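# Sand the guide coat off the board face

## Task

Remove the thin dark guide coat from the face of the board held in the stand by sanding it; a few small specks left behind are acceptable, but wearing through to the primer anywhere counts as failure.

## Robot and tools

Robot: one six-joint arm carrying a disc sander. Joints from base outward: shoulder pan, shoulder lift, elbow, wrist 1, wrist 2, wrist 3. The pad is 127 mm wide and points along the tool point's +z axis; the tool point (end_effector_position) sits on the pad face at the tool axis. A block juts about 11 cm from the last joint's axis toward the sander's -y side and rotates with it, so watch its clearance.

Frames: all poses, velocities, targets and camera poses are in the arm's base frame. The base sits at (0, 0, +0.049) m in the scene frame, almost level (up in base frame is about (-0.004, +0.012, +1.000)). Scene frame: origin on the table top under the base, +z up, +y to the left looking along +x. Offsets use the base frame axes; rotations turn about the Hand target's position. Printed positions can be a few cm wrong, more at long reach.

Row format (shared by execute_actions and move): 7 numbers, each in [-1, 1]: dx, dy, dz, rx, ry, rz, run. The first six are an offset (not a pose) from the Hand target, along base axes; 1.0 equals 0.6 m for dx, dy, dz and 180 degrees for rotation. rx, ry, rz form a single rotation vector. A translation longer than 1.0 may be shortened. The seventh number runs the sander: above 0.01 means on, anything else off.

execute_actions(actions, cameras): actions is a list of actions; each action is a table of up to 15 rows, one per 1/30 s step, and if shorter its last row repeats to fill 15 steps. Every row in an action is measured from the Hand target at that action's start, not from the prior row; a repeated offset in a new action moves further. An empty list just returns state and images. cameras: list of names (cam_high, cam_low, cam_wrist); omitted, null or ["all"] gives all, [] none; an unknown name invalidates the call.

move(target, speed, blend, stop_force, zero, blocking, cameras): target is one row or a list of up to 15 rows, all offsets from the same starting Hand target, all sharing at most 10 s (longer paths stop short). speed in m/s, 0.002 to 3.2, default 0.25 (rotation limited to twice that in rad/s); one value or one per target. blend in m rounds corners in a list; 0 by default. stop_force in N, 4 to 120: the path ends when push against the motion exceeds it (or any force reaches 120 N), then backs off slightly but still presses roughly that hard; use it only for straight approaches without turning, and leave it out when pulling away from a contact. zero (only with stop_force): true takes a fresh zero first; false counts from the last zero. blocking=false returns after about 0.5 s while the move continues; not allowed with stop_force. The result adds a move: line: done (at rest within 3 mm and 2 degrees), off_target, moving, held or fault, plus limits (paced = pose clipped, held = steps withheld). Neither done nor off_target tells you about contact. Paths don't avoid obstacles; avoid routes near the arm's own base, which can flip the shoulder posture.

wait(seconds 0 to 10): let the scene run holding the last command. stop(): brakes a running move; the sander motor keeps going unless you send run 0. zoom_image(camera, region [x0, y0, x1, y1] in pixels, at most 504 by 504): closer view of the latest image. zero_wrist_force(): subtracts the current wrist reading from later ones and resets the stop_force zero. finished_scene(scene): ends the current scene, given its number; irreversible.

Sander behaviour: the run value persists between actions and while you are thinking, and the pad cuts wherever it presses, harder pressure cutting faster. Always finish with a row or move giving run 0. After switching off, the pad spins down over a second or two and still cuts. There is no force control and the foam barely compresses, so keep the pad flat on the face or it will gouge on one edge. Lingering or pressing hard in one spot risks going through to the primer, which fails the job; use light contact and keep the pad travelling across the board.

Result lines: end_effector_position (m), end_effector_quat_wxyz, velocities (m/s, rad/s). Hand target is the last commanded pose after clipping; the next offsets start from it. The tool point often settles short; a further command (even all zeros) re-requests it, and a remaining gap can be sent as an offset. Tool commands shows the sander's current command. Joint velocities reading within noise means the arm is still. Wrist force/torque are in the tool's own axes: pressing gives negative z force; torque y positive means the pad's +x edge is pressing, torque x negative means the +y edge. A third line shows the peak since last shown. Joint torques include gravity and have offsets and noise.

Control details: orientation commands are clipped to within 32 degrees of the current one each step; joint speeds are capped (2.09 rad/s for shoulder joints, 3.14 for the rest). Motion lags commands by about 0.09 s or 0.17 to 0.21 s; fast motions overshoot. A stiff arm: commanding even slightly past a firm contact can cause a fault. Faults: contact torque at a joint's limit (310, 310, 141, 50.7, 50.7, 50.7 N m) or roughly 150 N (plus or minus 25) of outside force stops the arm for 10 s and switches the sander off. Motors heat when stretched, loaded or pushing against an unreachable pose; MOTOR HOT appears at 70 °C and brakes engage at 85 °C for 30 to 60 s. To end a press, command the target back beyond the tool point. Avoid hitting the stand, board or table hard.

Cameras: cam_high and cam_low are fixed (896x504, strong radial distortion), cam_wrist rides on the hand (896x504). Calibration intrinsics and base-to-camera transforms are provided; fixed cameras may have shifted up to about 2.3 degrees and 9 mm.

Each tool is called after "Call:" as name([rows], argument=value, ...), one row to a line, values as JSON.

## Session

Call:
execute_actions(actions=[])

Call:
zoom_image(camera="cam_high", region=[290, 50, 510, 290])

Scene clock: 0.00 s.
end_effector_position=(+0.3929, +0.0712, +0.4904) end_effector_quat_wxyz=(+0.000, +0.707, +0.707, +0.000)
Joint positions: [-0.272 -2.14 2.06 -1.491 -1.571 -1.843]
Joint velocities: within noise
Joint torques (N m): no reading
Wrist force (N): no reading
Wrist torque (N m): no reading
Wrist force, peak (N): no reading
Hand target: +0.3929, +0.0712, +0.4904; +0.000, +0.707, +0.707, +0.000
Tool commands: tool/run=+0.0

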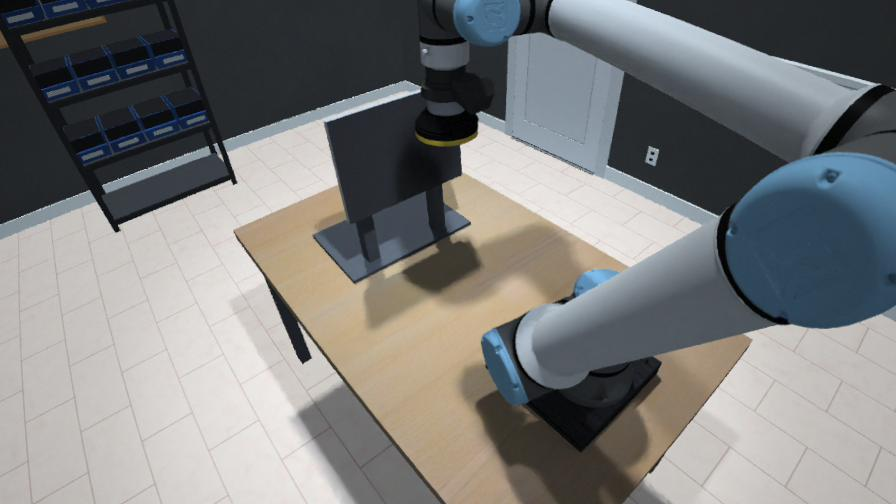

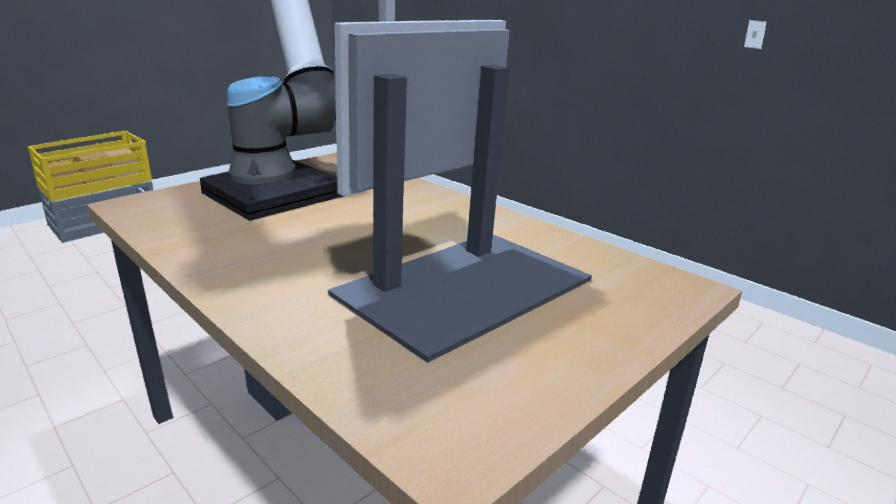

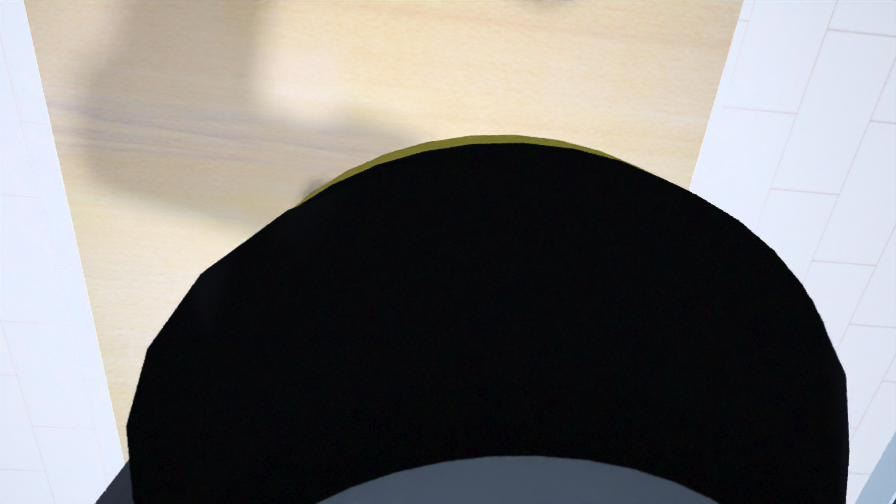

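Scaled by 2.100 from the camera's 896x504 image, which has a finer 1280x720 frame.

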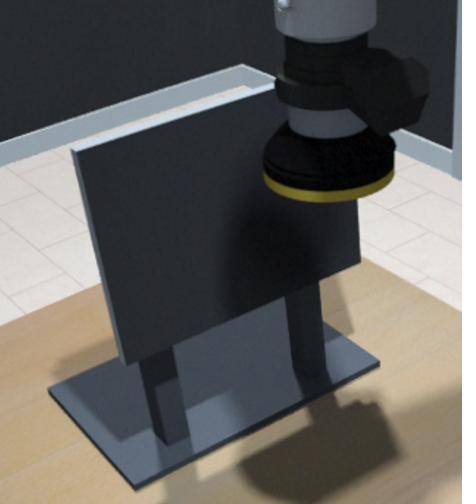

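Call:
move(target=[0.25, -0.12, -0.22, 0, -0.472, 0, 0], speed=0.12)

Call:
zoom_image(camera="cam_high", region=[310, 60, 470, 230])

Scene clock: 12.57 s.
end_effector_position=(+0.5429, -0.0008, +0.3584) end_effector_quat_wxyz=(+0.477, +0.522, +0.522, +0.477)
Joint positions: [-0.642 -1.552 2.747 -4.227 -0.932 -1.637]
Joint velocities: within noise
Joint torques (N m): [12.79 -11.73 -37.18 -6.88 -3.41 3.17]
Wrist force (N): [-0.7 2.0 0.1]
Wrist torque (N m): [0.41 0.09 -0.15]
Wrist force, peak (N): [-1.5 2.3 0.9]
Hand target: +0.5429, -0.0008, +0.3584; +0.478, +0.522, +0.521, +0.478
Off the commanded pose: 0.000 m, 0 deg.
move: done
camera_calibration:
cam_wrist: T_world_to_cam=[[0.0045321, 0.998672, -0.0513249, 0.0268103], [-0.282615, 0.0505122, 0.957903, -0.149005], [0.959223, 0.0101639, 0.282469, -0.515971], [0, 0, 0, 1]] pos_world=[0.452699, -0.0140039, 0.289854]

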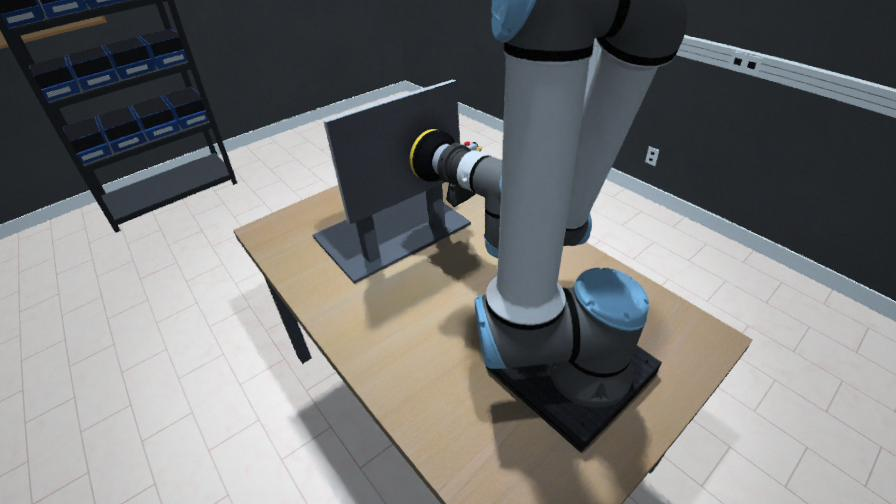

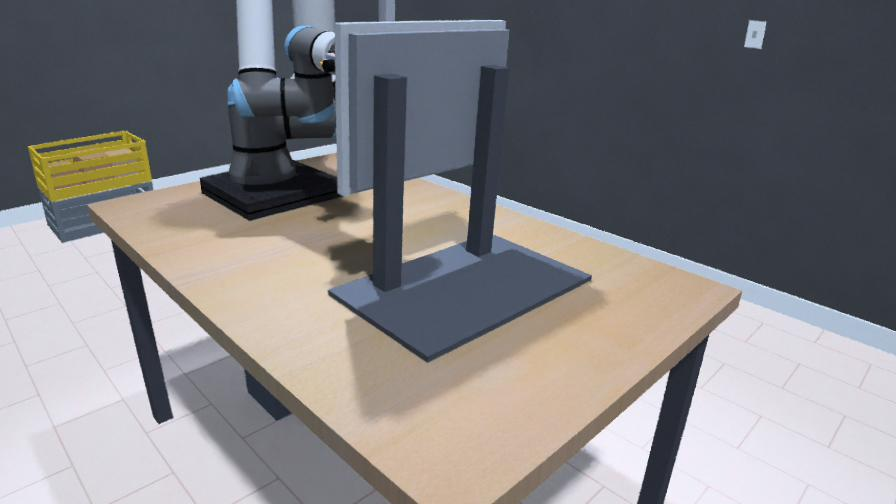

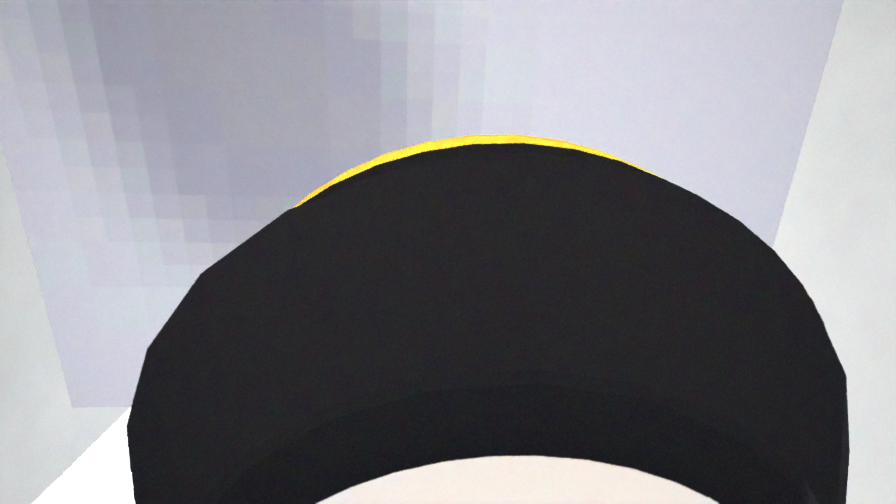

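Scaled by 2.965 from the camera's 896x504 image, which has a finer 1280x720 frame.

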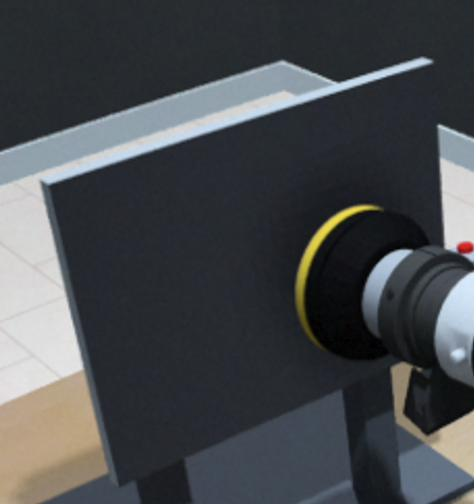

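Call:
move(target=[0.12, -0.095, -0.11, 0, 0, 0, 0], speed=0.1, cameras=[])

Call:
zero_wrist_force()

Call:
move(target=[0.2, 0, 0, 0, 0, 0, 0], speed=0.012, stop_force=6)

Scene clock: 19.93 s.
end_effector_position=(+0.6148, -0.0577, +0.2925) end_effector_quat_wxyz=(+0.478, +0.522, +0.522, +0.478)
Joint positions: [-0.65 -1.227 2.613 -4.418 -0.924 -1.638]
Joint velocities: within noise
Joint torques (N m): [13.91 -28.44 -27.57 -6.89 -3.4 3.48]
Wrist force (N): [-0.8 2.2 0.4]
Wrist torque (N m): [0.44 0.08 -0.12]
Wrist force, peak (N): [-0.1 2.7 -0.7]
Hand target: +0.6149, -0.0578, +0.2924; +0.478, +0.522, +0.521, +0.478
Off the commanded pose: 0.000 m, 0 deg.
move: done
No camera images: "cameras" was empty.

Wrist force sensor zeroed.

Scene clock: 26.33 s.
end_effector_position=(+0.6770, -0.0578, +0.2924) end_effector_quat_wxyz=(+0.478, +0.522, +0.521, +0.478)
Joint positions: [-0.552 -1.181 2.49 -4.348 -1.021 -1.625]
Joint velocities: within noise
Joint torques (N m): [-11.92 -66.96 -8.18 -6.34 3.98 -2.81]
Wrist force (N, zeroed by zero_wrist_force): [0.0 -0.2 -5.7]
Wrist torque (N m, zeroed by zero_wrist_force): [-0.20 -0.19 0.00]
Wrist force, peak (N, zeroed by zero_wrist_force): [-0.5 -0.8 -8.8]
Hand target: +0.6770, -0.0578, +0.2924; +0.478, +0.521, +0.521, +0.478 (not the last commanded pose)
Off the commanded pose: 0.058 m, 0 deg.
move: contact
camera_calibration:
cam_wrist: T_world_to_cam=[[0.00463742, 0.998673, -0.0512932, 0.0796703], [-0.282821, 0.0505093, 0.957842, -0.0448429], [0.959161, 0.0100649, 0.28268, -0.625496], [0, 0, 0, 1]] pos_world=[0.586899, -0.071004, 0.223854]

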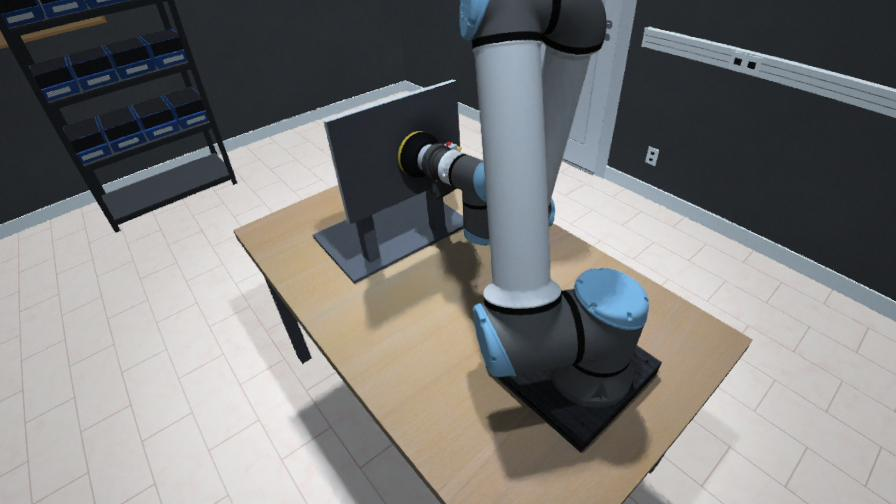

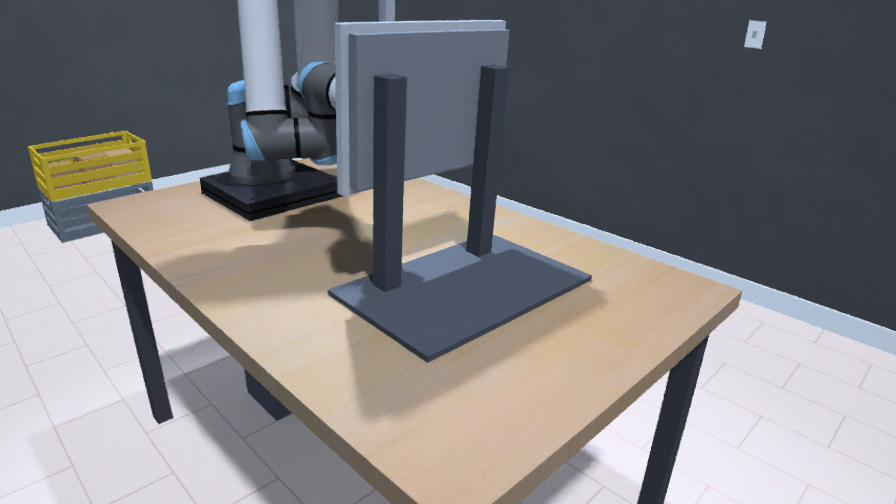

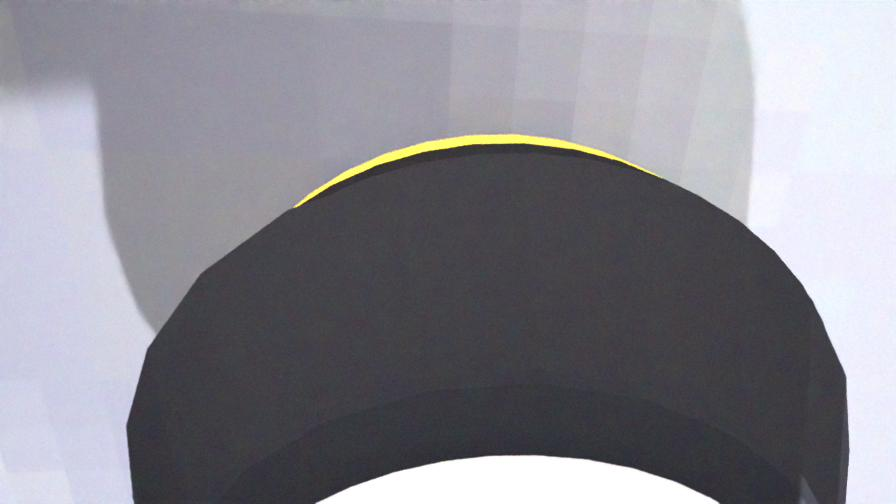

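Call:
move([
  [-0.04, 0, 0, 0, 0, 0, 0],
  [-0.04, 0.2, 0, 0, 0, 0, 0],
], speed=0.1, cameras=[])

Call:
move(target=[0.1, 0, 0, 0, 0, 0, 0], speed=0.006, stop_force=5, cameras=[])

Call:
move([
  [-0.045, 0, 0, 0, 0, 0, 0],
  [-0.045, -0.35, 0, 0, 0, 0, 0],
], speed=0.1, cameras=[])

Call:
move(target=[0.1, 0, 0, 0, 0, 0, 0], speed=0.006, stop_force=5, cameras=[])

Call:
move([
  [-0.03, 0, 0, 0, 0, 0, 0],
  [-0.03, 0.175, 0.14, 0, 0, 0, 0],
], speed=0.1, cameras=[])

Call:
move(target=[0.1, 0, 0, 0, 0, 0, 0], speed=0.006, stop_force=5, cameras=[])

Call:
move([
  [-0.055, 0, 0, 0, 0, 0, 0],
  [-0.055, 0, -0.25, 0, 0, 0, 0],
], speed=0.1, cameras=[])

Call:
move(target=[0.1, 0, 0, 0, 0, 0, 0], speed=0.006, stop_force=5, cameras=[])

Scene clock: 44.70 s.
end_effector_position=(+0.6530, +0.0621, +0.2924) end_effector_quat_wxyz=(+0.478, +0.521, +0.522, +0.478)
Joint positions: [-0.289 -1.197 2.533 -4.386 -1.283 -1.597]
Joint velocities: within noise
Joint torques (N m): [14.61 -34.55 -28.92 -2.33 -3.71 3.17]
Wrist force (N, zeroed by zero_wrist_force): [0.6 -0.1 -0.4]
Wrist torque (N m, zeroed by zero_wrist_force): [-0.01 -0.04 -0.01]
Wrist force, peak (N, zeroed by zero_wrist_force): [-0.1 -0.1 -6.1]
Hand target: +0.6530, +0.0622, +0.2924; +0.478, +0.521, +0.521, +0.478
Off the commanded pose: 0.000 m, 0 deg.
move: done
No camera images: "cameras" was empty.

Scene clock: 51.60 s.
end_effector_position=(+0.6862, +0.0622, +0.2924) end_effector_quat_wxyz=(+0.478, +0.521, +0.521, +0.478)
Joint positions: [-0.265 -1.172 2.469 -4.347 -1.306 -1.595]
Joint velocities: within noise
Joint torques (N m): [-12.55 -68.45 -9.99 -6.46 2.03 1.92]
Wrist force (N, zeroed by zero_wrist_force): [-0.2 -0.7 -5.4]
Wrist torque (N m, zeroed by zero_wrist_force): [-0.19 -0.19 0.06]
Wrist force, peak (N, zeroed by zero_wrist_force): [0.5 -0.9 -6.9]
Hand target: +0.6862, +0.0622, +0.2924; +0.478, +0.521, +0.521, +0.478 (not the last commanded pose)
Off the commanded pose: 0.027 m, 0 deg.
move: contact
No camera images: "cameras" was empty.

Scene clock: 54.63 s.
end_effector_position=(+0.6592, -0.1476, +0.2924) end_effector_quat_wxyz=(+0.478, +0.521, +0.521, +0.478)
Joint positions: [-0.76 -1.18 2.486 -4.327 -0.815 -1.654]
Joint velocities: within noise
Joint torques (N m): [-13.18 -38.17 -30.1 -1.58 4.09 -3.95]
Wrist force (N, zeroed by zero_wrist_force): [0.1 -0.3 -0.4]
Wrist torque (N m, zeroed by zero_wrist_force): [0.00 -0.01 0.02]
Wrist force, peak (N, zeroed by zero_wrist_force): [-0.2 -0.1 -5.3]
Hand target: +0.6592, -0.1478, +0.2924; +0.478, +0.521, +0.521, +0.478
Off the commanded pose: 0.000 m, 0 deg.
move: done
No camera images: "cameras" was empty.

Scene clock: 57.77 s.
end_effector_position=(+0.6701, -0.1478, +0.2924) end_effector_quat_wxyz=(+0.478, +0.522, +0.521, +0.478)
Joint positions: [-0.742 -1.172 2.465 -4.316 -0.832 -1.651]
Joint velocities: within noise
Joint torques (N m): [-13.6 -67.65 -7.66 -6.21 3.85 -2.7]
Wrist force (N, zeroed by zero_wrist_force): [0.3 -0.6 -5.2]
Wrist torque (N m, zeroed by zero_wrist_force): [-0.21 -0.23 0.04]
Wrist force, peak (N, zeroed by zero_wrist_force): [0.1 -0.7 -6.8]
Hand target: +0.6701, -0.1478, +0.2924; +0.478, +0.521, +0.521, +0.478 (not the last commanded pose)
Off the commanded pose: 0.049 m, 0 deg.
move: contact
No camera images: "cameras" was empty.

Scene clock: 59.97 s.
end_effector_position=(+0.6520, -0.0430, +0.3763) end_effector_quat_wxyz=(+0.478, +0.521, +0.521, +0.478)
Joint positions: [-0.553 -1.425 2.519 -4.132 -1.02 -1.625]
Joint velocities: within noise
Joint torques (N m): [18.2 -55.4 -42.2 -1.06 -3.76 3.68]
Wrist force (N, zeroed by zero_wrist_force): [-0.2 -0.2 0.4]
Wrist torque (N m, zeroed by zero_wrist_force): [-0.04 0.10 -0.04]
Wrist force, peak (N, zeroed by zero_wrist_force): [0.1 -0.9 -5.4]
Hand target: +0.6521, -0.0428, +0.3764; +0.478, +0.521, +0.521, +0.478
Off the commanded pose: 0.000 m, 0 deg.
move: done
No camera images: "cameras" was empty.

Scene clock: 66.17 s.
end_effector_position=(+0.6818, -0.0428, +0.3764) end_effector_quat_wxyz=(+0.478, +0.521, +0.521, +0.478)
Joint positions: [-0.513 -1.384 2.462 -4.118 -1.06 -1.62]
Joint velocities: within noise
Joint torques (N m): [-12.26 -59.27 -19.17 -5.93 3.44 0.34]
Wrist force (N, zeroed by zero_wrist_force): [-0.3 -1.1 -5.4]
Wrist torque (N m, zeroed by zero_wrist_force): [-0.26 -0.09 -0.03]
Wrist force, peak (N, zeroed by zero_wrist_force): [-0.3 -0.8 -6.6]
Hand target: +0.6818, -0.0428, +0.3764; +0.478, +0.521, +0.521, +0.478 (not the last commanded pose)
Off the commanded pose: 0.030 m, 0 deg.
move: contact
No camera images: "cameras" was empty.

Scene clock: 68.73 s.
end_effector_position=(+0.6488, -0.0428, +0.2266) end_effector_quat_wxyz=(+0.478, +0.521, +0.522, +0.478)
Joint positions: [-0.558 -1.013 2.543 -4.568 -1.015 -1.626]
Joint velocities: within noise
Joint torques (N m): [13.98 -43.04 -20.16 -7.31 -2.55 3.3]
Wrist force (N, zeroed by zero_wrist_force): [-0.2 -0.3 -0.1]
Wrist torque (N m, zeroed by zero_wrist_force): [-0.02 0.09 -0.06]
Wrist force, peak (N, zeroed by zero_wrist_force): [-0.2 -0.9 -4.8]
Hand target: +0.6488, -0.0428, +0.2264; +0.478, +0.521, +0.521, +0.478
Off the commanded pose: 0.000 m, 0 deg.
move: done
No camera images: "cameras" was empty.

Scene clock: 74.40 s.
end_effector_position=(+0.6754, -0.0428, +0.2264) end_effector_quat_wxyz=(+0.478, +0.522, +0.521, +0.478)
Joint positions: [-0.521 -1.007 2.491 -4.524 -1.052 -1.621]
Joint velocities: within noise
Joint torques (N m): [-11.5 -59.54 0.61 -6 4.29 -0.06]
Wrist force (N, zeroed by zero_wrist_force): [-0.3 -0.6 -5.3]
Wrist torque (N m, zeroed by zero_wrist_force): [-0.17 -0.13 -0.06]
Wrist force, peak (N, zeroed by zero_wrist_force): [-0.5 0.0 -7.0]
Hand target: +0.6754, -0.0428, +0.2264; +0.478, +0.521, +0.521, +0.478 (not the last commanded pose)
Off the commanded pose: 0.033 m, 0 deg.
move: contact
No camera images: "cameras" was empty.

Call:
move([
  [-0.05, 0, 0, 0, 0, 0, 0],
  [-0.013, 0.01, 0.139, -0.00214, -0.01438, -0.02422, 0],
], speed=0.08, cameras=[])

Call:
zero_wrist_force()

Call:
move(target=[0.08, -0.006, -0.0034, 0, 0, 0, 0], speed=0.005, stop_force=12, cameras=[])

Call:
move(target=[0.0004, 0, 0, 0, 0, 0, 0], speed=0.02, cameras=[])

Call:
wait(seconds=1, cameras=[])

Call:
move(target=[0.0004, 0, 0, 0, 0, 0, 0], speed=0.02, cameras=[])

Call:
wait(seconds=1, cameras=[])

Scene clock: 89.57 s.
end_effector_position=(+0.6675, -0.0368, +0.3097) end_effector_quat_wxyz=(+0.509, +0.528, +0.492, +0.469)
Joint positions: [-0.473 -1.2 2.503 -4.398 -1.174 -1.594]
Joint velocities: within noise
Joint torques (N m): [16.01 -63.99 -31.41 -1.29 -4.43 3.73]
Wrist force (N, zeroed by zero_wrist_force): [0.3 -0.6 -0.2]
Wrist torque (N m, zeroed by zero_wrist_force): [-0.04 0.00 -0.03]
Wrist force, peak (N, zeroed by zero_wrist_force): [0.0 -0.2 -6.0]
Hand target: +0.6676, -0.0368, +0.3098; +0.509, +0.528, +0.492, +0.469
Off the commanded pose: 0.000 m, 0 deg.
move: done
No camera images: "cameras" was empty.

Wrist force sensor zeroed.

Scene clock: 94.00 s.
end_effector_position=(+0.6830, -0.0379, +0.3092) end_effector_quat_wxyz=(+0.509, +0.528, +0.492, +0.469)
Joint positions: [-0.458 -1.186 2.473 -4.382 -1.19 -1.593]
Joint velocities: within noise
Joint torques (N m): [-11.73 -62.82 -10.76 -4.31 2.09 2.74]
Wrist force (N, zeroed by zero_wrist_force): [-0.7 2.5 -13.2]
Wrist torque (N m, zeroed by zero_wrist_force): [0.06 0.07 0.05]
Wrist force, peak (N, zeroed by zero_wrist_force): [-1.1 -0.2 -19.1]
Hand target: +0.6830, -0.0379, +0.3092; +0.509, +0.528, +0.492, +0.469 (not the last commanded pose)
Off the commanded pose: 0.033 m, 0 deg.
move: contact
No camera images: "cameras" was empty.

Scene clock: 94.70 s.
end_effector_position=(+0.6832, -0.0380, +0.3092) end_effector_quat_wxyz=(+0.509, +0.528, +0.492, +0.469)
Joint positions: [-0.458 -1.186 2.472 -4.382 -1.19 -1.593]
Joint velocities: within noise
Joint torques (N m): [15.63 -32.93 -42.13 0.68 -3.29 2.45]
Wrist force (N, zeroed by zero_wrist_force): [-1.4 -0.6 -18.7]
Wrist torque (N m, zeroed by zero_wrist_force): [0.06 0.08 0.05]
Wrist force, peak (N, zeroed by zero_wrist_force): [-1.4 -0.6 -18.7]
Hand target: +0.6832, -0.0379, +0.3092; +0.509, +0.528, +0.492, +0.469
Off the commanded pose: 0.000 m, 0 deg.
move: done
No camera images: "cameras" was empty.

Scene clock: 95.70 s.
end_effector_position=(+0.6832, -0.0379, +0.3092) end_effector_quat_wxyz=(+0.509, +0.528, +0.492, +0.469)
Joint positions: [-0.458 -1.186 2.472 -4.382 -1.19 -1.593]
Joint velocities: within noise
Joint torques (N m): [16.39 -31.47 -40.47 0.58 -3.13 3.35]
Wrist force (N, zeroed by zero_wrist_force): [-1.5 -0.4 -23.2]
Wrist torque (N m, zeroed by zero_wrist_force): [0.04 0.02 0.05]
Wrist force, peak (N, zeroed by zero_wrist_force): [-1.9 0.1 -23.3]
Hand target: +0.6832, -0.0379, +0.3092; +0.509, +0.528, +0.492, +0.469
Tool commands: tool/run=+0.0
Off the commanded pose: 0.000 m, 0 deg.
wait: 1.00 s; at rest by 0.17 s
No camera images: "cameras" was empty.

Scene clock: 96.40 s.
end_effector_position=(+0.6835, -0.0379, +0.3092) end_effector_quat_wxyz=(+0.509, +0.528, +0.492, +0.469)
Joint positions: [-0.457 -1.186 2.472 -4.381 -1.19 -1.593]
Joint velocities: within noise
Joint torques (N m): [15.04 -34.63 -45.45 1.37 -2.76 3.34]
Wrist force (N, zeroed by zero_wrist_force): [-2.9 -0.4 -31.7]
Wrist torque (N m, zeroed by zero_wrist_force): [0.11 0.13 0.05]
Wrist force, peak (N, zeroed by zero_wrist_force): [-2.9 -0.4 -31.7]
Hand target: +0.6835, -0.0379, +0.3092; +0.509, +0.528, +0.492, +0.469
Off the commanded pose: 0.000 m, 0 deg.
move: done
No camera images: "cameras" was empty.

Scene clock: 97.40 s.
end_effector_position=(+0.6835, -0.0379, +0.3092) end_effector_quat_wxyz=(+0.509, +0.528, +0.492, +0.469)
Joint positions: [-0.457 -1.186 2.472 -4.381 -1.19 -1.593]
Joint velocities: within noise
Joint torques (N m): [17.53 -31.82 -46 1.35 -3.14 3.14]
Wrist force (N, zeroed by zero_wrist_force): [-2.8 -1.0 -33.0]
Wrist torque (N m, zeroed by zero_wrist_force): [0.09 0.10 0.05]
Wrist force, peak (N, zeroed by zero_wrist_force): [-2.7 -1.0 -33.5]
Hand target: +0.6835, -0.0379, +0.3092; +0.509, +0.528, +0.492, +0.469
Tool commands: tool/run=+0.0
Off the commanded pose: 0.000 m, 0 deg.
wait: 1.00 s; at rest by 0.17 s
No camera images: "cameras" was empty.

Call:
move([
  [-0.03, 0, 0, 0, 0, 0, 0],
  [-0.0442, -0.2202, -0.1487, 0, 0, 0, 0],
], speed=0.08, cameras=[])

Call:
move(target=[0.05, -0.0038, -0.0021, 0, 0, 0, 0], speed=0.004, stop_force=12, cameras=["cam_wrist"])

Call:
move([
  [-0.03, 0, 0, 0, 0, 0, 0],
  [-0.0065, 0, 0.3167, 0, 0, 0, 0],
], speed=0.08, cameras=[])

Call:
move(target=[0.05, -0.0038, -0.0021, 0, 0, 0, 0], speed=0.004, stop_force=12, cameras=[])

Call:
move([
  [-0.03, 0, 0, 0, 0, 0, 0],
  [0.0145, 0.45, 0, 0, 0, 0, 0],
], speed=0.08, cameras=[])

Call:
move(target=[0.05, -0.0038, -0.0021, 0, 0, 0, 0], speed=0.004, stop_force=12, cameras=[])

Call:
move([
  [-0.03, 0, 0, 0, 0, 0, 0],
  [-0.0335, 0, -0.3167, 0, 0, 0, 0],
], speed=0.08, cameras=[])

Call:
move(target=[0.05, -0.0038, -0.0021, 0, 0, 0, 0], speed=0.004, stop_force=12)

Scene clock: 113.17 s.
end_effector_position=(+0.6570, -0.1699, +0.2201) end_effector_quat_wxyz=(+0.509, +0.528, +0.492, +0.469)
Joint positions: [-0.769 -0.957 2.463 -4.593 -0.879 -1.611]
Joint velocities: within noise
Joint torques (N m): [-11.26 -39.08 -19.23 -6.82 4 -4.08]
Wrist force (N, zeroed by zero_wrist_force): [-0.4 -0.5 -0.3]
Wrist torque (N m, zeroed by zero_wrist_force): [-0.01 -0.01 0.01]
Wrist force, peak (N, zeroed by zero_wrist_force): [-3.0 -1.5 -33.7]
Hand target: +0.6570, -0.1701, +0.2199; +0.509, +0.528, +0.492, +0.469
Off the commanded pose: 0.000 m, 0 deg.
move: done
No camera images: "cameras" was empty.

Scene clock: 116.90 s.
end_effector_position=(+0.6691, -0.1710, +0.2194) end_effector_quat_wxyz=(+0.509, +0.528, +0.492, +0.469)
Joint positions: [-0.751 -0.953 2.44 -4.575 -0.897 -1.61]
Joint velocities: within noise
Joint torques (N m): [-10.07 -54.56 -1.13 -3.7 2.75 2.71]
Wrist force (N, zeroed by zero_wrist_force): [0.3 -0.1 -18.0]
Wrist torque (N m, zeroed by zero_wrist_force): [-0.03 0.12 0.03]
Wrist force, peak (N, zeroed by zero_wrist_force): [-1.6 -0.7 -18.8]
Hand target: +0.6690, -0.1710, +0.2194; +0.509, +0.528, +0.492, +0.469 (not the last commanded pose)
Off the commanded pose: 0.018 m, 0 deg.
move: contact
camera_calibration:
cam_wrist: T_world_to_cam=[[0.0828951, 0.99498, -0.0560609, 0.137047], [-0.32091, 0.0799095, 0.943732, 0.0621772], [0.943475, -0.0602402, 0.325924, -0.6071], [0, 0, 0, 1]] pos_world=[0.581376, -0.1779, 0.146872]
Images, in order (width x height): cam_wrist 896x504.

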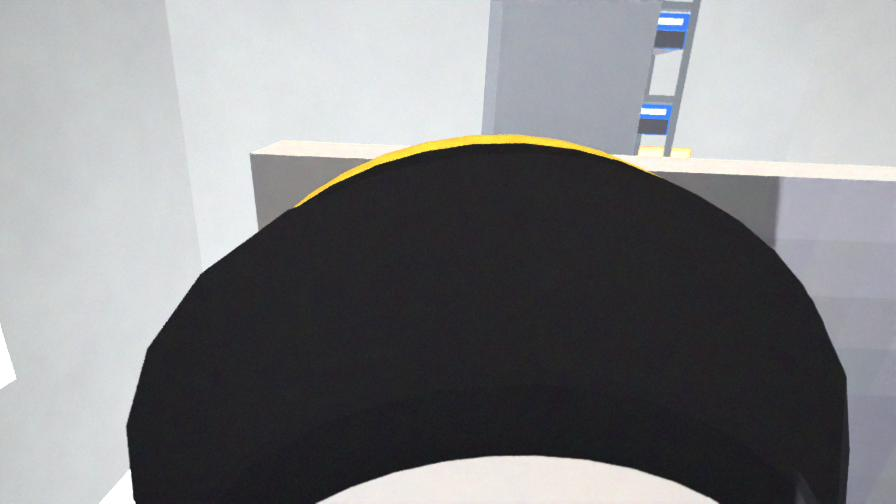

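Scene clock: 120.20 s.
end_effector_position=(+0.6651, -0.1710, +0.4093) end_effector_quat_wxyz=(+0.509, +0.528, +0.492, +0.469)
Joint positions: [-0.757 -1.412 2.427 -4.101 -0.891 -1.61]
Joint velocities: within noise
Joint torques (N m): [14.97 -62.08 -45.53 -1.43 -3.67 -3.89]
Wrist force (N, zeroed by zero_wrist_force): [-0.2 -0.1 0.3]
Wrist torque (N m, zeroed by zero_wrist_force): [-0.01 -0.01 0.02]
Wrist force, peak (N, zeroed by zero_wrist_force): [0.3 0.4 -17.4]
Hand target: +0.6651, -0.1710, +0.4095; +0.509, +0.528, +0.492, +0.469
Off the commanded pose: 0.000 m, 0 deg.
move: done
No camera images: "cameras" was empty.

Scene clock: 123.90 s.
end_effector_position=(+0.6771, -0.1719, +0.4090) end_effector_quat_wxyz=(+0.509, +0.528, +0.492, +0.469)
Joint positions: [-0.739 -1.395 2.405 -4.098 -0.909 -1.609]
Joint velocities: within noise
Joint torques (N m): [-12.52 -53.29 -21.83 -0.81 2.58 2.86]
Wrist force (N, zeroed by zero_wrist_force): [0.2 1.0 -17.4]
Wrist torque (N m, zeroed by zero_wrist_force): [0.07 0.22 0.03]
Wrist force, peak (N, zeroed by zero_wrist_force): [-1.0 0.9 -18.1]
Hand target: +0.6770, -0.1719, +0.4090; +0.509, +0.528, +0.492, +0.469 (not the last commanded pose)
Off the commanded pose: 0.018 m, 0 deg.
move: contact
No camera images: "cameras" was empty.

Scene clock: 128.17 s.
end_effector_position=(+0.6857, +0.0980, +0.4089) end_effector_quat_wxyz=(+0.509, +0.528, +0.492, +0.469)
Joint positions: [-0.134 -1.396 2.407 -4.11 -1.513 -1.578]
Joint velocities: within noise
Joint torques (N m): [17.83 -36.12 -45.78 -2.17 -4.32 3.39]
Wrist force (N, zeroed by zero_wrist_force): [-0.2 0.1 0.3]
Wrist torque (N m, zeroed by zero_wrist_force): [-0.01 0.05 0.03]
Wrist force, peak (N, zeroed by zero_wrist_force): [0.0 0.8 -16.6]
Hand target: +0.6857, +0.0981, +0.4090; +0.509, +0.528, +0.492, +0.469
Off the commanded pose: 0.000 m, 0 deg.
move: done
No camera images: "cameras" was empty.

Scene clock: 131.87 s.
end_effector_position=(+0.6978, +0.0972, +0.4085) end_effector_quat_wxyz=(+0.509, +0.528, +0.492, +0.469)
Joint positions: [-0.132 -1.379 2.385 -4.105 -1.515 -1.578]
Joint velocities: within noise
Joint torques (N m): [9.04 -54.4 -26.99 -1.52 -2.16 3.3]
Wrist force (N, zeroed by zero_wrist_force): [-1.4 0.9 -16.4]
Wrist torque (N m, zeroed by zero_wrist_force): [0.10 0.07 0.03]
Wrist force, peak (N, zeroed by zero_wrist_force): [-1.7 1.2 -16.9]
Hand target: +0.6977, +0.0972, +0.4084; +0.509, +0.528, +0.492, +0.469 (not the last commanded pose)
Off the commanded pose: 0.018 m, 0 deg.
move: contact
No camera images: "cameras" was empty.

Scene clock: 135.10 s.
end_effector_position=(+0.6776, +0.0972, +0.2186) end_effector_quat_wxyz=(+0.509, +0.528, +0.492, +0.469)
Joint positions: [-0.138 -0.951 2.442 -4.591 -1.509 -1.579]
Joint velocities: within noise
Joint torques (N m): [-14.74 -52.3 -22.48 -6.84 3.46 -0.33]
Wrist force (N, zeroed by zero_wrist_force): [-0.1 -0.4 -0.2]
Wrist torque (N m, zeroed by zero_wrist_force): [-0.03 0.02 0.05]
Wrist force, peak (N, zeroed by zero_wrist_force): [-1.5 0.6 -16.6]
Hand target: +0.6776, +0.0972, +0.2184; +0.509, +0.528, +0.492, +0.469
Off the commanded pose: 0.000 m, 0 deg.
move: done
No camera images: "cameras" was empty.

Scene clock: 138.80 s.
end_effector_position=(+0.6896, +0.0963, +0.2179) end_effector_quat_wxyz=(+0.509, +0.528, +0.492, +0.469)
Joint positions: [-0.136 -0.946 2.42 -4.573 -1.511 -1.578]
Joint velocities: within noise
Joint torques (N m): [8.98 -54.59 -4.49 -4.17 -2.57 3.23]
Wrist force (N, zeroed by zero_wrist_force): [-1.1 0.6 -17.4]
Wrist torque (N m, zeroed by zero_wrist_force): [-0.01 0.04 0.03]
Wrist force, peak (N, zeroed by zero_wrist_force): [-1.0 0.1 -17.7]
Hand target: +0.6895, +0.0963, +0.2179; +0.509, +0.528, +0.492, +0.469 (not the last commanded pose)
Off the commanded pose: 0.018 m, 0 deg.
move: contact
camera_calibration:
cam_wrist: T_world_to_cam=[[0.0828999, 0.99498, -0.0560565, -0.130698], [-0.321, 0.0799126, 0.943702, 0.0488694], [0.943444, -0.0602387, 0.326013, -0.609845], [0, 0, 0, 1]] pos_world=[0.601876, 0.0894004, 0.145373]

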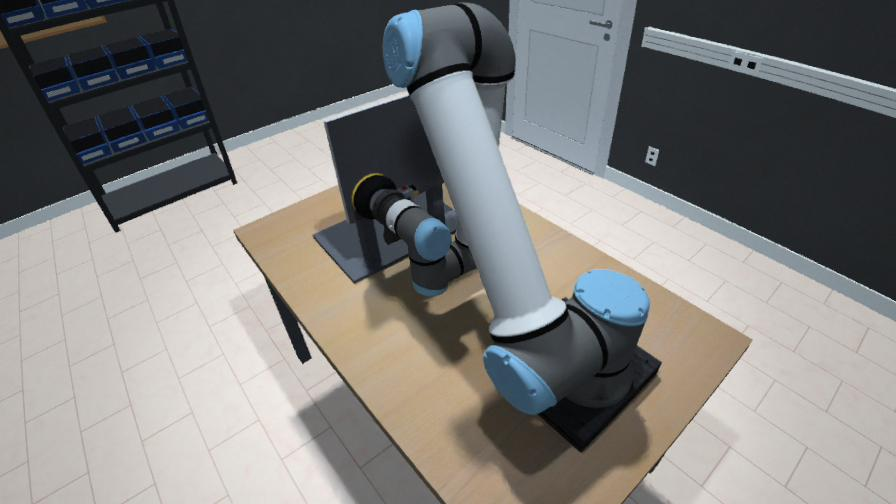

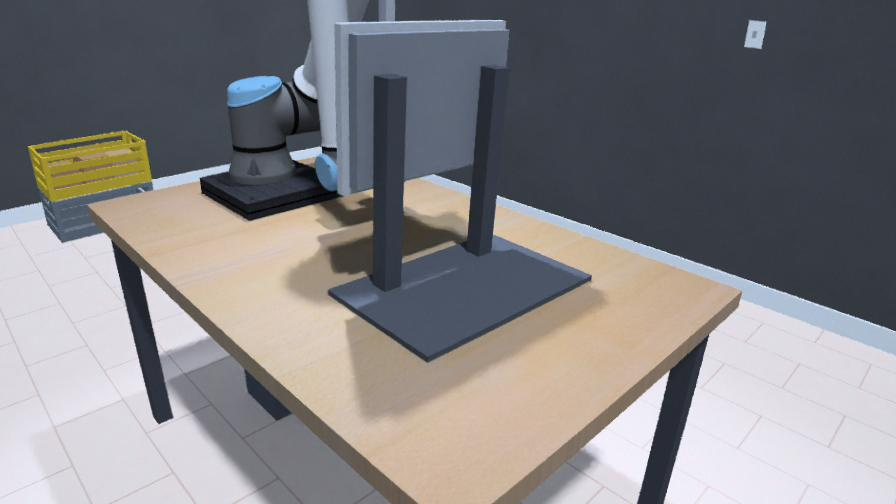

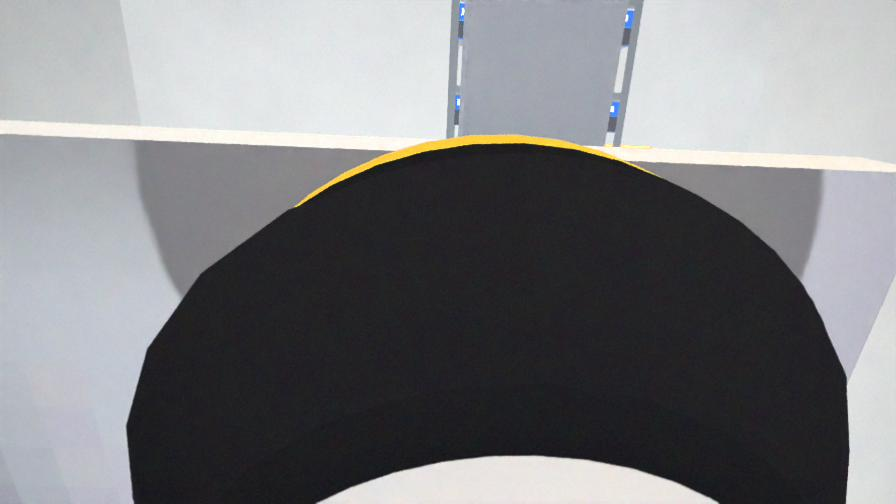

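Call:
move([
  [-0.03, 0, 0, 0, 0, 0, 0],
  [-0.0075, 0.0145, 0.3202, 0, 0, 0, 0],
], speed=0.08, cameras=[])

Call:
zero_wrist_force()

Call:
move([
  [0.0225, 0, 0, 0, 0, 0, 1],
  [-0.01275, -0.4583, 0, 0, 0, 0, 1],
], speed=0.04, cameras=[])

Call:
move([
  [-0.00356, 0, -0.0833, 0, 0, 0, 1],
  [0.03169, 0.4583, -0.0833, 0, 0, 0, 1],
], speed=0.04, cameras=[])

Call:
move([
  [-0.00356, 0, -0.0833, 0, 0, 0, 1],
  [-0.03881, -0.4583, -0.0833, 0, 0, 0, 1],
], speed=0.04, cameras=[])

Call:
move([
  [-0.00356, 0, -0.0833, 0, 0, 0, 1],
  [0.03169, 0.4583, -0.0833, 0, 0, 0, 1],
], speed=0.04, cameras=[])

Call:
move([
  [-0.0039, 0, -0.0917, 0, 0, 0, 1],
  [-0.03915, -0.4583, -0.0917, 0, 0, 0, 1],
], speed=0.04, cameras=[])

Call:
move(target=[-0.03, 0, 0, 0, 0, 0, 0], speed=0.05, cameras=[])

Call:
move(target=[-0.16, -0.2, 0, 0, 0, 0, 0], speed=0.1, cameras=["cam_high"])

Call:
zoom_image(camera="cam_high", region=[310, 60, 470, 230])

Scene clock: 170.10 s.
end_effector_position=(+0.6850, +0.1050, +0.4099) end_effector_quat_wxyz=(+0.509, +0.528, +0.492, +0.469)
Joint positions: [-0.117 -1.397 2.404 -4.107 -1.53 -1.578]
Joint velocities: within noise
Joint torques (N m): [14.7 -65.79 -46.41 -1.85 -3.9 2.86]
Wrist force (N, zeroed by zero_wrist_force): [-0.3 0.4 0.5]
Wrist torque (N m, zeroed by zero_wrist_force): [0.04 0.07 0.02]
Wrist force, peak (N, zeroed by zero_wrist_force): [-1.3 0.4 -17.0]
Hand target: +0.6850, +0.1050, +0.4100; +0.509, +0.528, +0.492, +0.469
Off the commanded pose: 0.000 m, 0 deg.
move: done
No camera images: "cameras" was empty.

Wrist force sensor zeroed.

Scene clock: 177.80 s.
end_effector_position=(+0.6774, -0.1697, +0.4100) end_effector_quat_wxyz=(+0.509, +0.528, +0.492, +0.469)
Joint positions: [-0.735 -1.398 2.405 -4.095 -0.913 -1.609]
Joint velocities: within noise
Joint torques (N m): [-4.42 -26.72 -51.17 -0.17 2.8 -3.54]
Wrist force (N, zeroed by zero_wrist_force): [-0.1 -0.6 -17.9]
Wrist torque (N m, zeroed by zero_wrist_force): [0.03 0.07 -0.06]
Wrist force, peak (N, zeroed by zero_wrist_force): [0.3 -0.5 -20.1]
Hand target: +0.6774, -0.1700, +0.4100; +0.509, +0.528, +0.492, +0.469
Off the commanded pose: 0.000 m, 0 deg.
move: done
No camera images: "cameras" was empty.

Scene clock: 186.47 s.
end_effector_position=(+0.6963, +0.1048, +0.3601) end_effector_quat_wxyz=(+0.509, +0.528, +0.492, +0.469)
Joint positions: [-0.115 -1.277 2.404 -4.226 -1.533 -1.577]
Joint velocities: within noise
Joint torques (N m): [8.24 -33.33 -47.61 0.06 -2.7 3.22]
Wrist force (N, zeroed by zero_wrist_force): [0.3 0.0 -16.7]
Wrist torque (N m, zeroed by zero_wrist_force): [-0.02 -0.04 -0.06]
Wrist force, peak (N, zeroed by zero_wrist_force): [-0.3 0.3 -23.7]
Hand target: +0.6964, +0.1050, +0.3601; +0.509, +0.528, +0.492, +0.469
Off the commanded pose: 0.000 m, 0 deg.
move: done
No camera images: "cameras" was empty.

Scene clock: 195.10 s.
end_effector_position=(+0.6731, -0.1697, +0.3101) end_effector_quat_wxyz=(+0.509, +0.528, +0.492, +0.469)
Joint positions: [-0.742 -1.177 2.444 -4.354 -0.906 -1.609]
Joint velocities: within noise
Joint torques (N m): [-13.54 -37.76 -39.83 -0.41 3.04 -3.21]
Wrist force (N, zeroed by zero_wrist_force): [0.5 0.0 -19.4]
Wrist torque (N m, zeroed by zero_wrist_force): [0.01 -0.05 -0.01]
Wrist force, peak (N, zeroed by zero_wrist_force): [-0.1 0.4 -24.4]
Hand target: +0.6731, -0.1700, +0.3101; +0.509, +0.528, +0.492, +0.469
Off the commanded pose: 0.000 m, 0 deg.
move: done
No camera images: "cameras" was empty.

Scene clock: 203.77 s.
end_effector_position=(+0.6921, +0.1048, +0.2601) end_effector_quat_wxyz=(+0.509, +0.528, +0.492, +0.469)
Joint positions: [-0.116 -1.048 2.42 -4.472 -1.532 -1.578]
Joint velocities: within noise
Joint torques (N m): [14.65 -45.12 -34.02 -1.12 -2.36 3.07]
Wrist force (N, zeroed by zero_wrist_force): [0.3 -0.7 -17.2]
Wrist torque (N m, zeroed by zero_wrist_force): [-0.03 -0.05 -0.05]
Wrist force, peak (N, zeroed by zero_wrist_force): [0.0 -0.4 -25.4]
Hand target: +0.6921, +0.1050, +0.2601; +0.509, +0.528, +0.492, +0.469
Off the commanded pose: 0.000 m, 0 deg.
move: done
No camera images: "cameras" was empty.

Scene clock: 212.57 s.
end_effector_position=(+0.6686, -0.1698, +0.2051) end_effector_quat_wxyz=(+0.509, +0.528, +0.492, +0.469)
Joint positions: [-0.749 -0.917 2.437 -4.607 -0.899 -1.61]
Joint velocities: within noise
Joint torques (N m): [-11.71 -43.91 -25 -1.08 1.75 -3.66]
Wrist force (N, zeroed by zero_wrist_force): [-0.1 -0.3 -17.2]
Wrist torque (N m, zeroed by zero_wrist_force): [-0.07 0.00 -0.05]
Wrist force, peak (N, zeroed by zero_wrist_force): [0.8 -0.4 -21.9]
Hand target: +0.6686, -0.1700, +0.2051; +0.509, +0.528, +0.492, +0.469
Off the commanded pose: 0.000 m, 0 deg.
move: done
No camera images: "cameras" was empty.

Scene clock: 213.50 s.
end_effector_position=(+0.6508, -0.1699, +0.2051) end_effector_quat_wxyz=(+0.509, +0.528, +0.492, +0.469)
Joint positions: [-0.78 -0.918 2.469 -4.637 -0.868 -1.612]
Joint velocities: within noise
Joint torques (N m): [-14.17 -75.25 8.69 -6.16 3.88 -3.51]
Wrist force (N, zeroed by zero_wrist_force): [0.1 -0.7 -0.6]
Wrist torque (N m, zeroed by zero_wrist_force): [-0.01 -0.10 0.02]
Wrist force, peak (N, zeroed by zero_wrist_force): [-0.1 -0.1 -17.7]
Hand target: +0.6506, -0.1700, +0.2051; +0.509, +0.528, +0.492, +0.469
Off the commanded pose: 0.000 m, 0 deg.
move: done
No camera images: "cameras" was empty.

Scene clock: 215.70 s.
end_effector_position=(+0.5547, -0.2898, +0.2051) end_effector_quat_wxyz=(+0.509, +0.528, +0.492, +0.469)
Joint positions: [-1.17 -0.919 2.516 -4.647 -0.479 -1.658]
Joint velocities: within noise
Joint torques (N m): [-16.26 -71.16 11.93 0.28 3.65 -4.15]
Wrist force (N, zeroed by zero_wrist_force): [0.4 0.3 -0.4]
Wrist torque (N m, zeroed by zero_wrist_force): [0.10 -0.07 -0.03]
Wrist force, peak (N, zeroed by zero_wrist_force): [1.4 -1.0 0.2]
Hand target: +0.5546, -0.2900, +0.2051; +0.509, +0.528, +0.492, +0.469
Off the commanded pose: 0.000 m, 0 deg.
move: done
Images, in order (width x height): cam_high 896x504.

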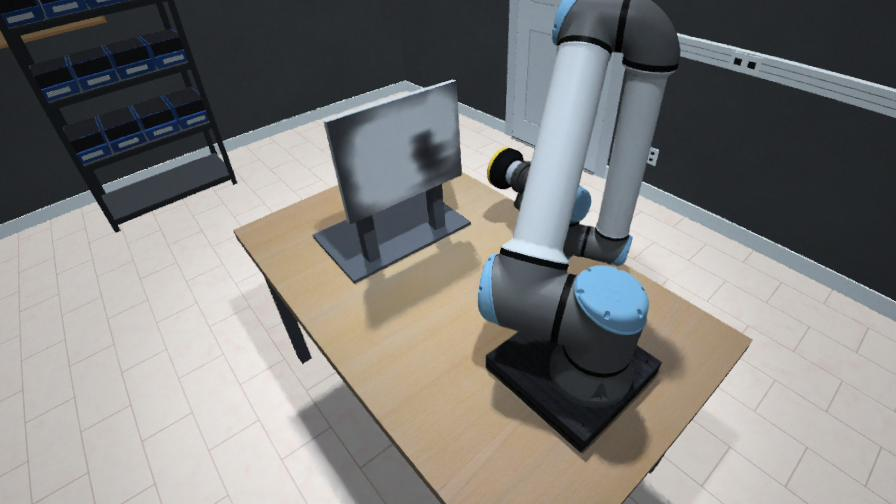

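Scaled by 2.965 from the camera's 896x504 image, which has a finer 1280x720 frame.

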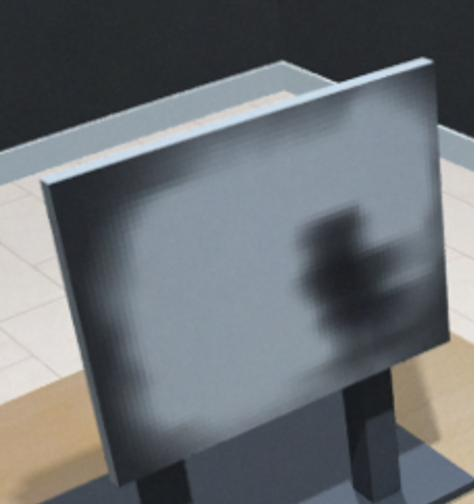

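Call:
move(target=[0.2257, 0.7333, 0.4, 0, 0, 0, 0], speed=0.1, cameras=[])

Call:
zero_wrist_force()

Call:
move([
  [0.0225, 0, 0, 0, 0, 0, 1],
  [0.0033, 0, -0.45, 0, 0, 0, 1],
], speed=0.04, cameras=[])

Call:
move(target=[0.0192, 0, 0.45, 0, 0, 0, 1], speed=0.04, cameras=[])

Call:
move(target=[-0.0463, -0.605, 0.0033, 0, 0, 0, 1], speed=0.04, cameras=[])

Call:
move(target=[-0.0197, 0, -0.4617, 0, 0, 0, 1], speed=0.04, cameras=[])

Call:
move(target=[0.0465, 0.605, 0, 0, 0, 0, 1], speed=0.05, cameras=[])

Call:
move(target=[-0.03, 0, 0, 0, 0, 0, 0], speed=0.05, cameras=[])

Call:
move(target=[-0.19, -0.72, 0.05, 0, 0, 0, 0], speed=0.1, cameras=["cam_high"])

Call:
zoom_image(camera="cam_high", region=[310, 60, 470, 230])

Scene clock: 236.30 s.
end_effector_position=(+0.6899, +0.1499, +0.4450) end_effector_quat_wxyz=(+0.509, +0.528, +0.492, +0.469)
Joint positions: [-0.012 -1.437 2.349 -4.011 -1.636 -1.573]
Joint velocities: within noise
Joint torques (N m): [12.13 -28.21 -49.6 -1.11 -3.86 3.21]
Wrist force (N, zeroed by zero_wrist_force): [-0.1 -0.2 0.1]
Wrist torque (N m, zeroed by zero_wrist_force): [0.03 0.03 -0.01]
Wrist force, peak (N, zeroed by zero_wrist_force): [-0.8 -0.7 -0.9]
Hand target: +0.6900, +0.1500, +0.4451; +0.509, +0.528, +0.492, +0.469
Off the commanded pose: 0.000 m, 0 deg.
move: done
No camera images: "cameras" was empty.

Wrist force sensor zeroed.

Scene clock: 243.90 s.
end_effector_position=(+0.6920, +0.1500, +0.1753) end_effector_quat_wxyz=(+0.509, +0.528, +0.492, +0.469)
Joint positions: [-0.011 -0.841 2.367 -4.626 -1.636 -1.573]
Joint velocities: within noise
Joint torques (N m): [-12.78 -57.05 -21.8 -4.46 2.22 -1.1]
Wrist force (N, zeroed by zero_wrist_force): [0.4 0.6 -9.9]
Wrist torque (N m, zeroed by zero_wrist_force): [-0.11 -0.21 -0.06]
Wrist force, peak (N, zeroed by zero_wrist_force): [0.3 0.6 -15.2]
Hand target: +0.6920, +0.1500, +0.1751; +0.509, +0.528, +0.492, +0.469
Off the commanded pose: 0.000 m, 0 deg.
move: done
No camera images: "cameras" was empty.

Scene clock: 251.17 s.
end_effector_position=(+0.7035, +0.1500, +0.4449) end_effector_quat_wxyz=(+0.509, +0.528, +0.492, +0.469)
Joint positions: [-0.011 -1.418 2.325 -4.007 -1.636 -1.573]
Joint velocities: within noise
Joint torques (N m): [8.52 -61.09 -53.72 -2.09 -2.09 0.68]
Wrist force (N, zeroed by zero_wrist_force): [0.2 0.2 -11.4]
Wrist torque (N m, zeroed by zero_wrist_force): [0.24 -0.15 -0.07]
Wrist force, peak (N, zeroed by zero_wrist_force): [0.1 0.4 -15.5]
Hand target: +0.7035, +0.1500, +0.4451; +0.509, +0.528, +0.492, +0.469
Off the commanded pose: 0.000 m, 0 deg.
move: done
No camera images: "cameras" was empty.

Scene clock: 260.73 s.
end_effector_position=(+0.6758, -0.2127, +0.4471) end_effector_quat_wxyz=(+0.509, +0.528, +0.492, +0.469) end_effector_velocity=(+0.000, -0.003, +0.000) end_effector_angular_velocity=(+0.000, +0.000, -0.001)
Joint positions: [-0.81 -1.449 2.357 -3.993 -0.838 -1.614]
Joint velocities: [-0.005 0.001 -0.001 0 0.003 0]
Joint torques (N m): [-13.01 -30.58 -51.3 -1.43 2.04 -3.7]
Wrist force (N, zeroed by zero_wrist_force): [0.2 0.1 -10.2]
Wrist torque (N m, zeroed by zero_wrist_force): [0.19 0.18 -0.02]
Wrist force, peak (N, zeroed by zero_wrist_force): [0.5 -0.5 -17.6]
Hand target: +0.6757, -0.2130, +0.4471; +0.509, +0.528, +0.492, +0.469
Off the commanded pose: 0.000 m, 0 deg.
move: done
No camera images: "cameras" was empty.

Scene clock: 268.17 s.
end_effector_position=(+0.6639, -0.2130, +0.1702) end_effector_quat_wxyz=(+0.509, +0.528, +0.492, +0.469)
Joint positions: [-0.831 -0.83 2.399 -4.652 -0.817 -1.616]
Joint velocities: within noise
Joint torques (N m): [-10.22 -51.14 -18.74 -4.28 1.64 3.69]
Wrist force (N, zeroed by zero_wrist_force): [0.4 -0.5 -8.7]
Wrist torque (N m, zeroed by zero_wrist_force): [-0.26 0.05 -0.03]
Wrist force, peak (N, zeroed by zero_wrist_force): [0.2 0.5 -15.9]
Hand target: +0.6639, -0.2130, +0.1700; +0.509, +0.528, +0.492, +0.469
Off the commanded pose: 0.000 m, 0 deg.
move: done
No camera images: "cameras" was empty.

Scene clock: 276.00 s.
end_effector_position=(+0.6918, +0.1498, +0.1700) end_effector_quat_wxyz=(+0.509, +0.528, +0.492, +0.469)
Joint positions: [-0.012 -0.829 2.365 -4.636 -1.636 -1.573]
Joint velocities: within noise
Joint torques (N m): [16.3 -52.66 -24.04 -1.81 -2.36 3.47]
Wrist force (N, zeroed by zero_wrist_force): [0.8 0.4 -10.4]
Wrist torque (N m, zeroed by zero_wrist_force): [-0.19 -0.27 -0.06]
Wrist force, peak (N, zeroed by zero_wrist_force): [0.1 -0.8 -13.5]
Hand target: +0.6918, +0.1500, +0.1700; +0.509, +0.528, +0.492, +0.469
Off the commanded pose: 0.000 m, 0 deg.
move: done
No camera images: "cameras" was empty.

Scene clock: 276.93 s.
end_effector_position=(+0.6740, +0.1501, +0.1700) end_effector_quat_wxyz=(+0.509, +0.528, +0.492, +0.469)
Joint positions: [-0.012 -0.829 2.397 -4.666 -1.636 -1.573]
Joint velocities: within noise
Joint torques (N m): [-12.54 -77.98 8.31 -7.45 3.2 2.44]
Wrist force (N, zeroed by zero_wrist_force): [0.4 0.5 -0.3]
Wrist torque (N m, zeroed by zero_wrist_force): [0.04 -0.11 -0.01]
Wrist force, peak (N, zeroed by zero_wrist_force): [0.7 0.1 -10.4]
Hand target: +0.6738, +0.1500, +0.1700; +0.509, +0.528, +0.492, +0.469
Off the commanded pose: 0.000 m, 0 deg.
move: done
No camera images: "cameras" was empty.

Scene clock: 282.03 s.
end_effector_position=(+0.5599, -0.2818, +0.2000) end_effector_quat_wxyz=(+0.509, +0.528, +0.492, +0.469)
Joint positions: [-1.149 -0.905 2.516 -4.664 -0.5 -1.654]
Joint velocities: within noise
Joint torques (N m): [-15.05 -70.12 -13.63 0.26 3.95 -3.11]
Wrist force (N, zeroed by zero_wrist_force): [0.5 0.2 -0.4]
Wrist torque (N m, zeroed by zero_wrist_force): [0.04 -0.14 -0.01]
Wrist force, peak (N, zeroed by zero_wrist_force): [1.9 0.2 -0.2]
Hand target: +0.5598, -0.2820, +0.2000; +0.509, +0.528, +0.492, +0.469
Off the commanded pose: 0.000 m, 0 deg.
move: done
Images, in order (width x height): cam_high 896x504.

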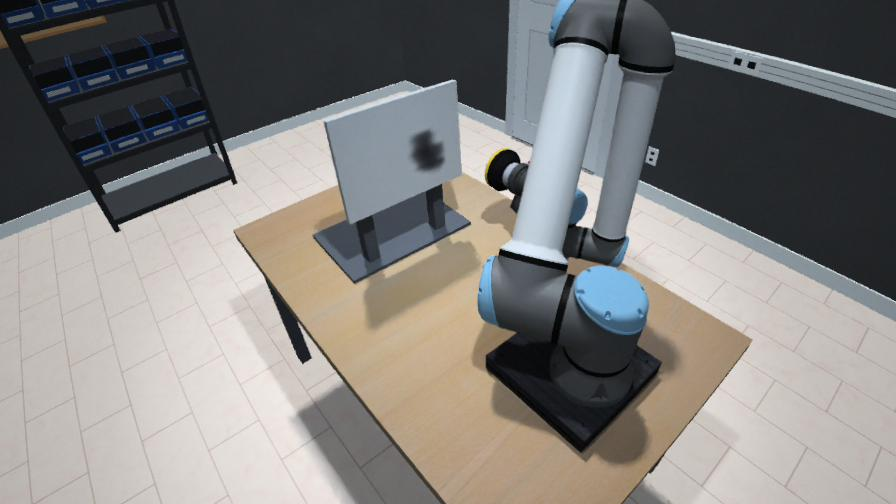

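Scaled by 2.965 from the camera's 896x504 image, which has a finer 1280x720 frame.

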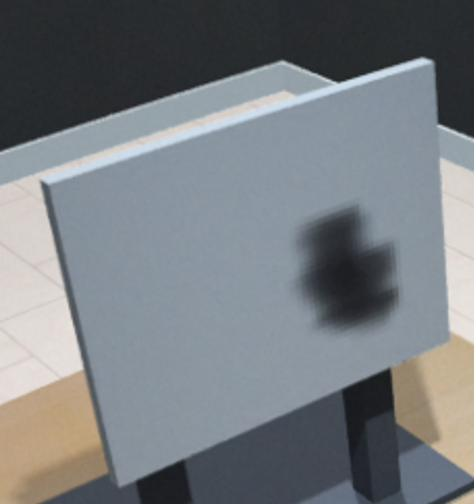

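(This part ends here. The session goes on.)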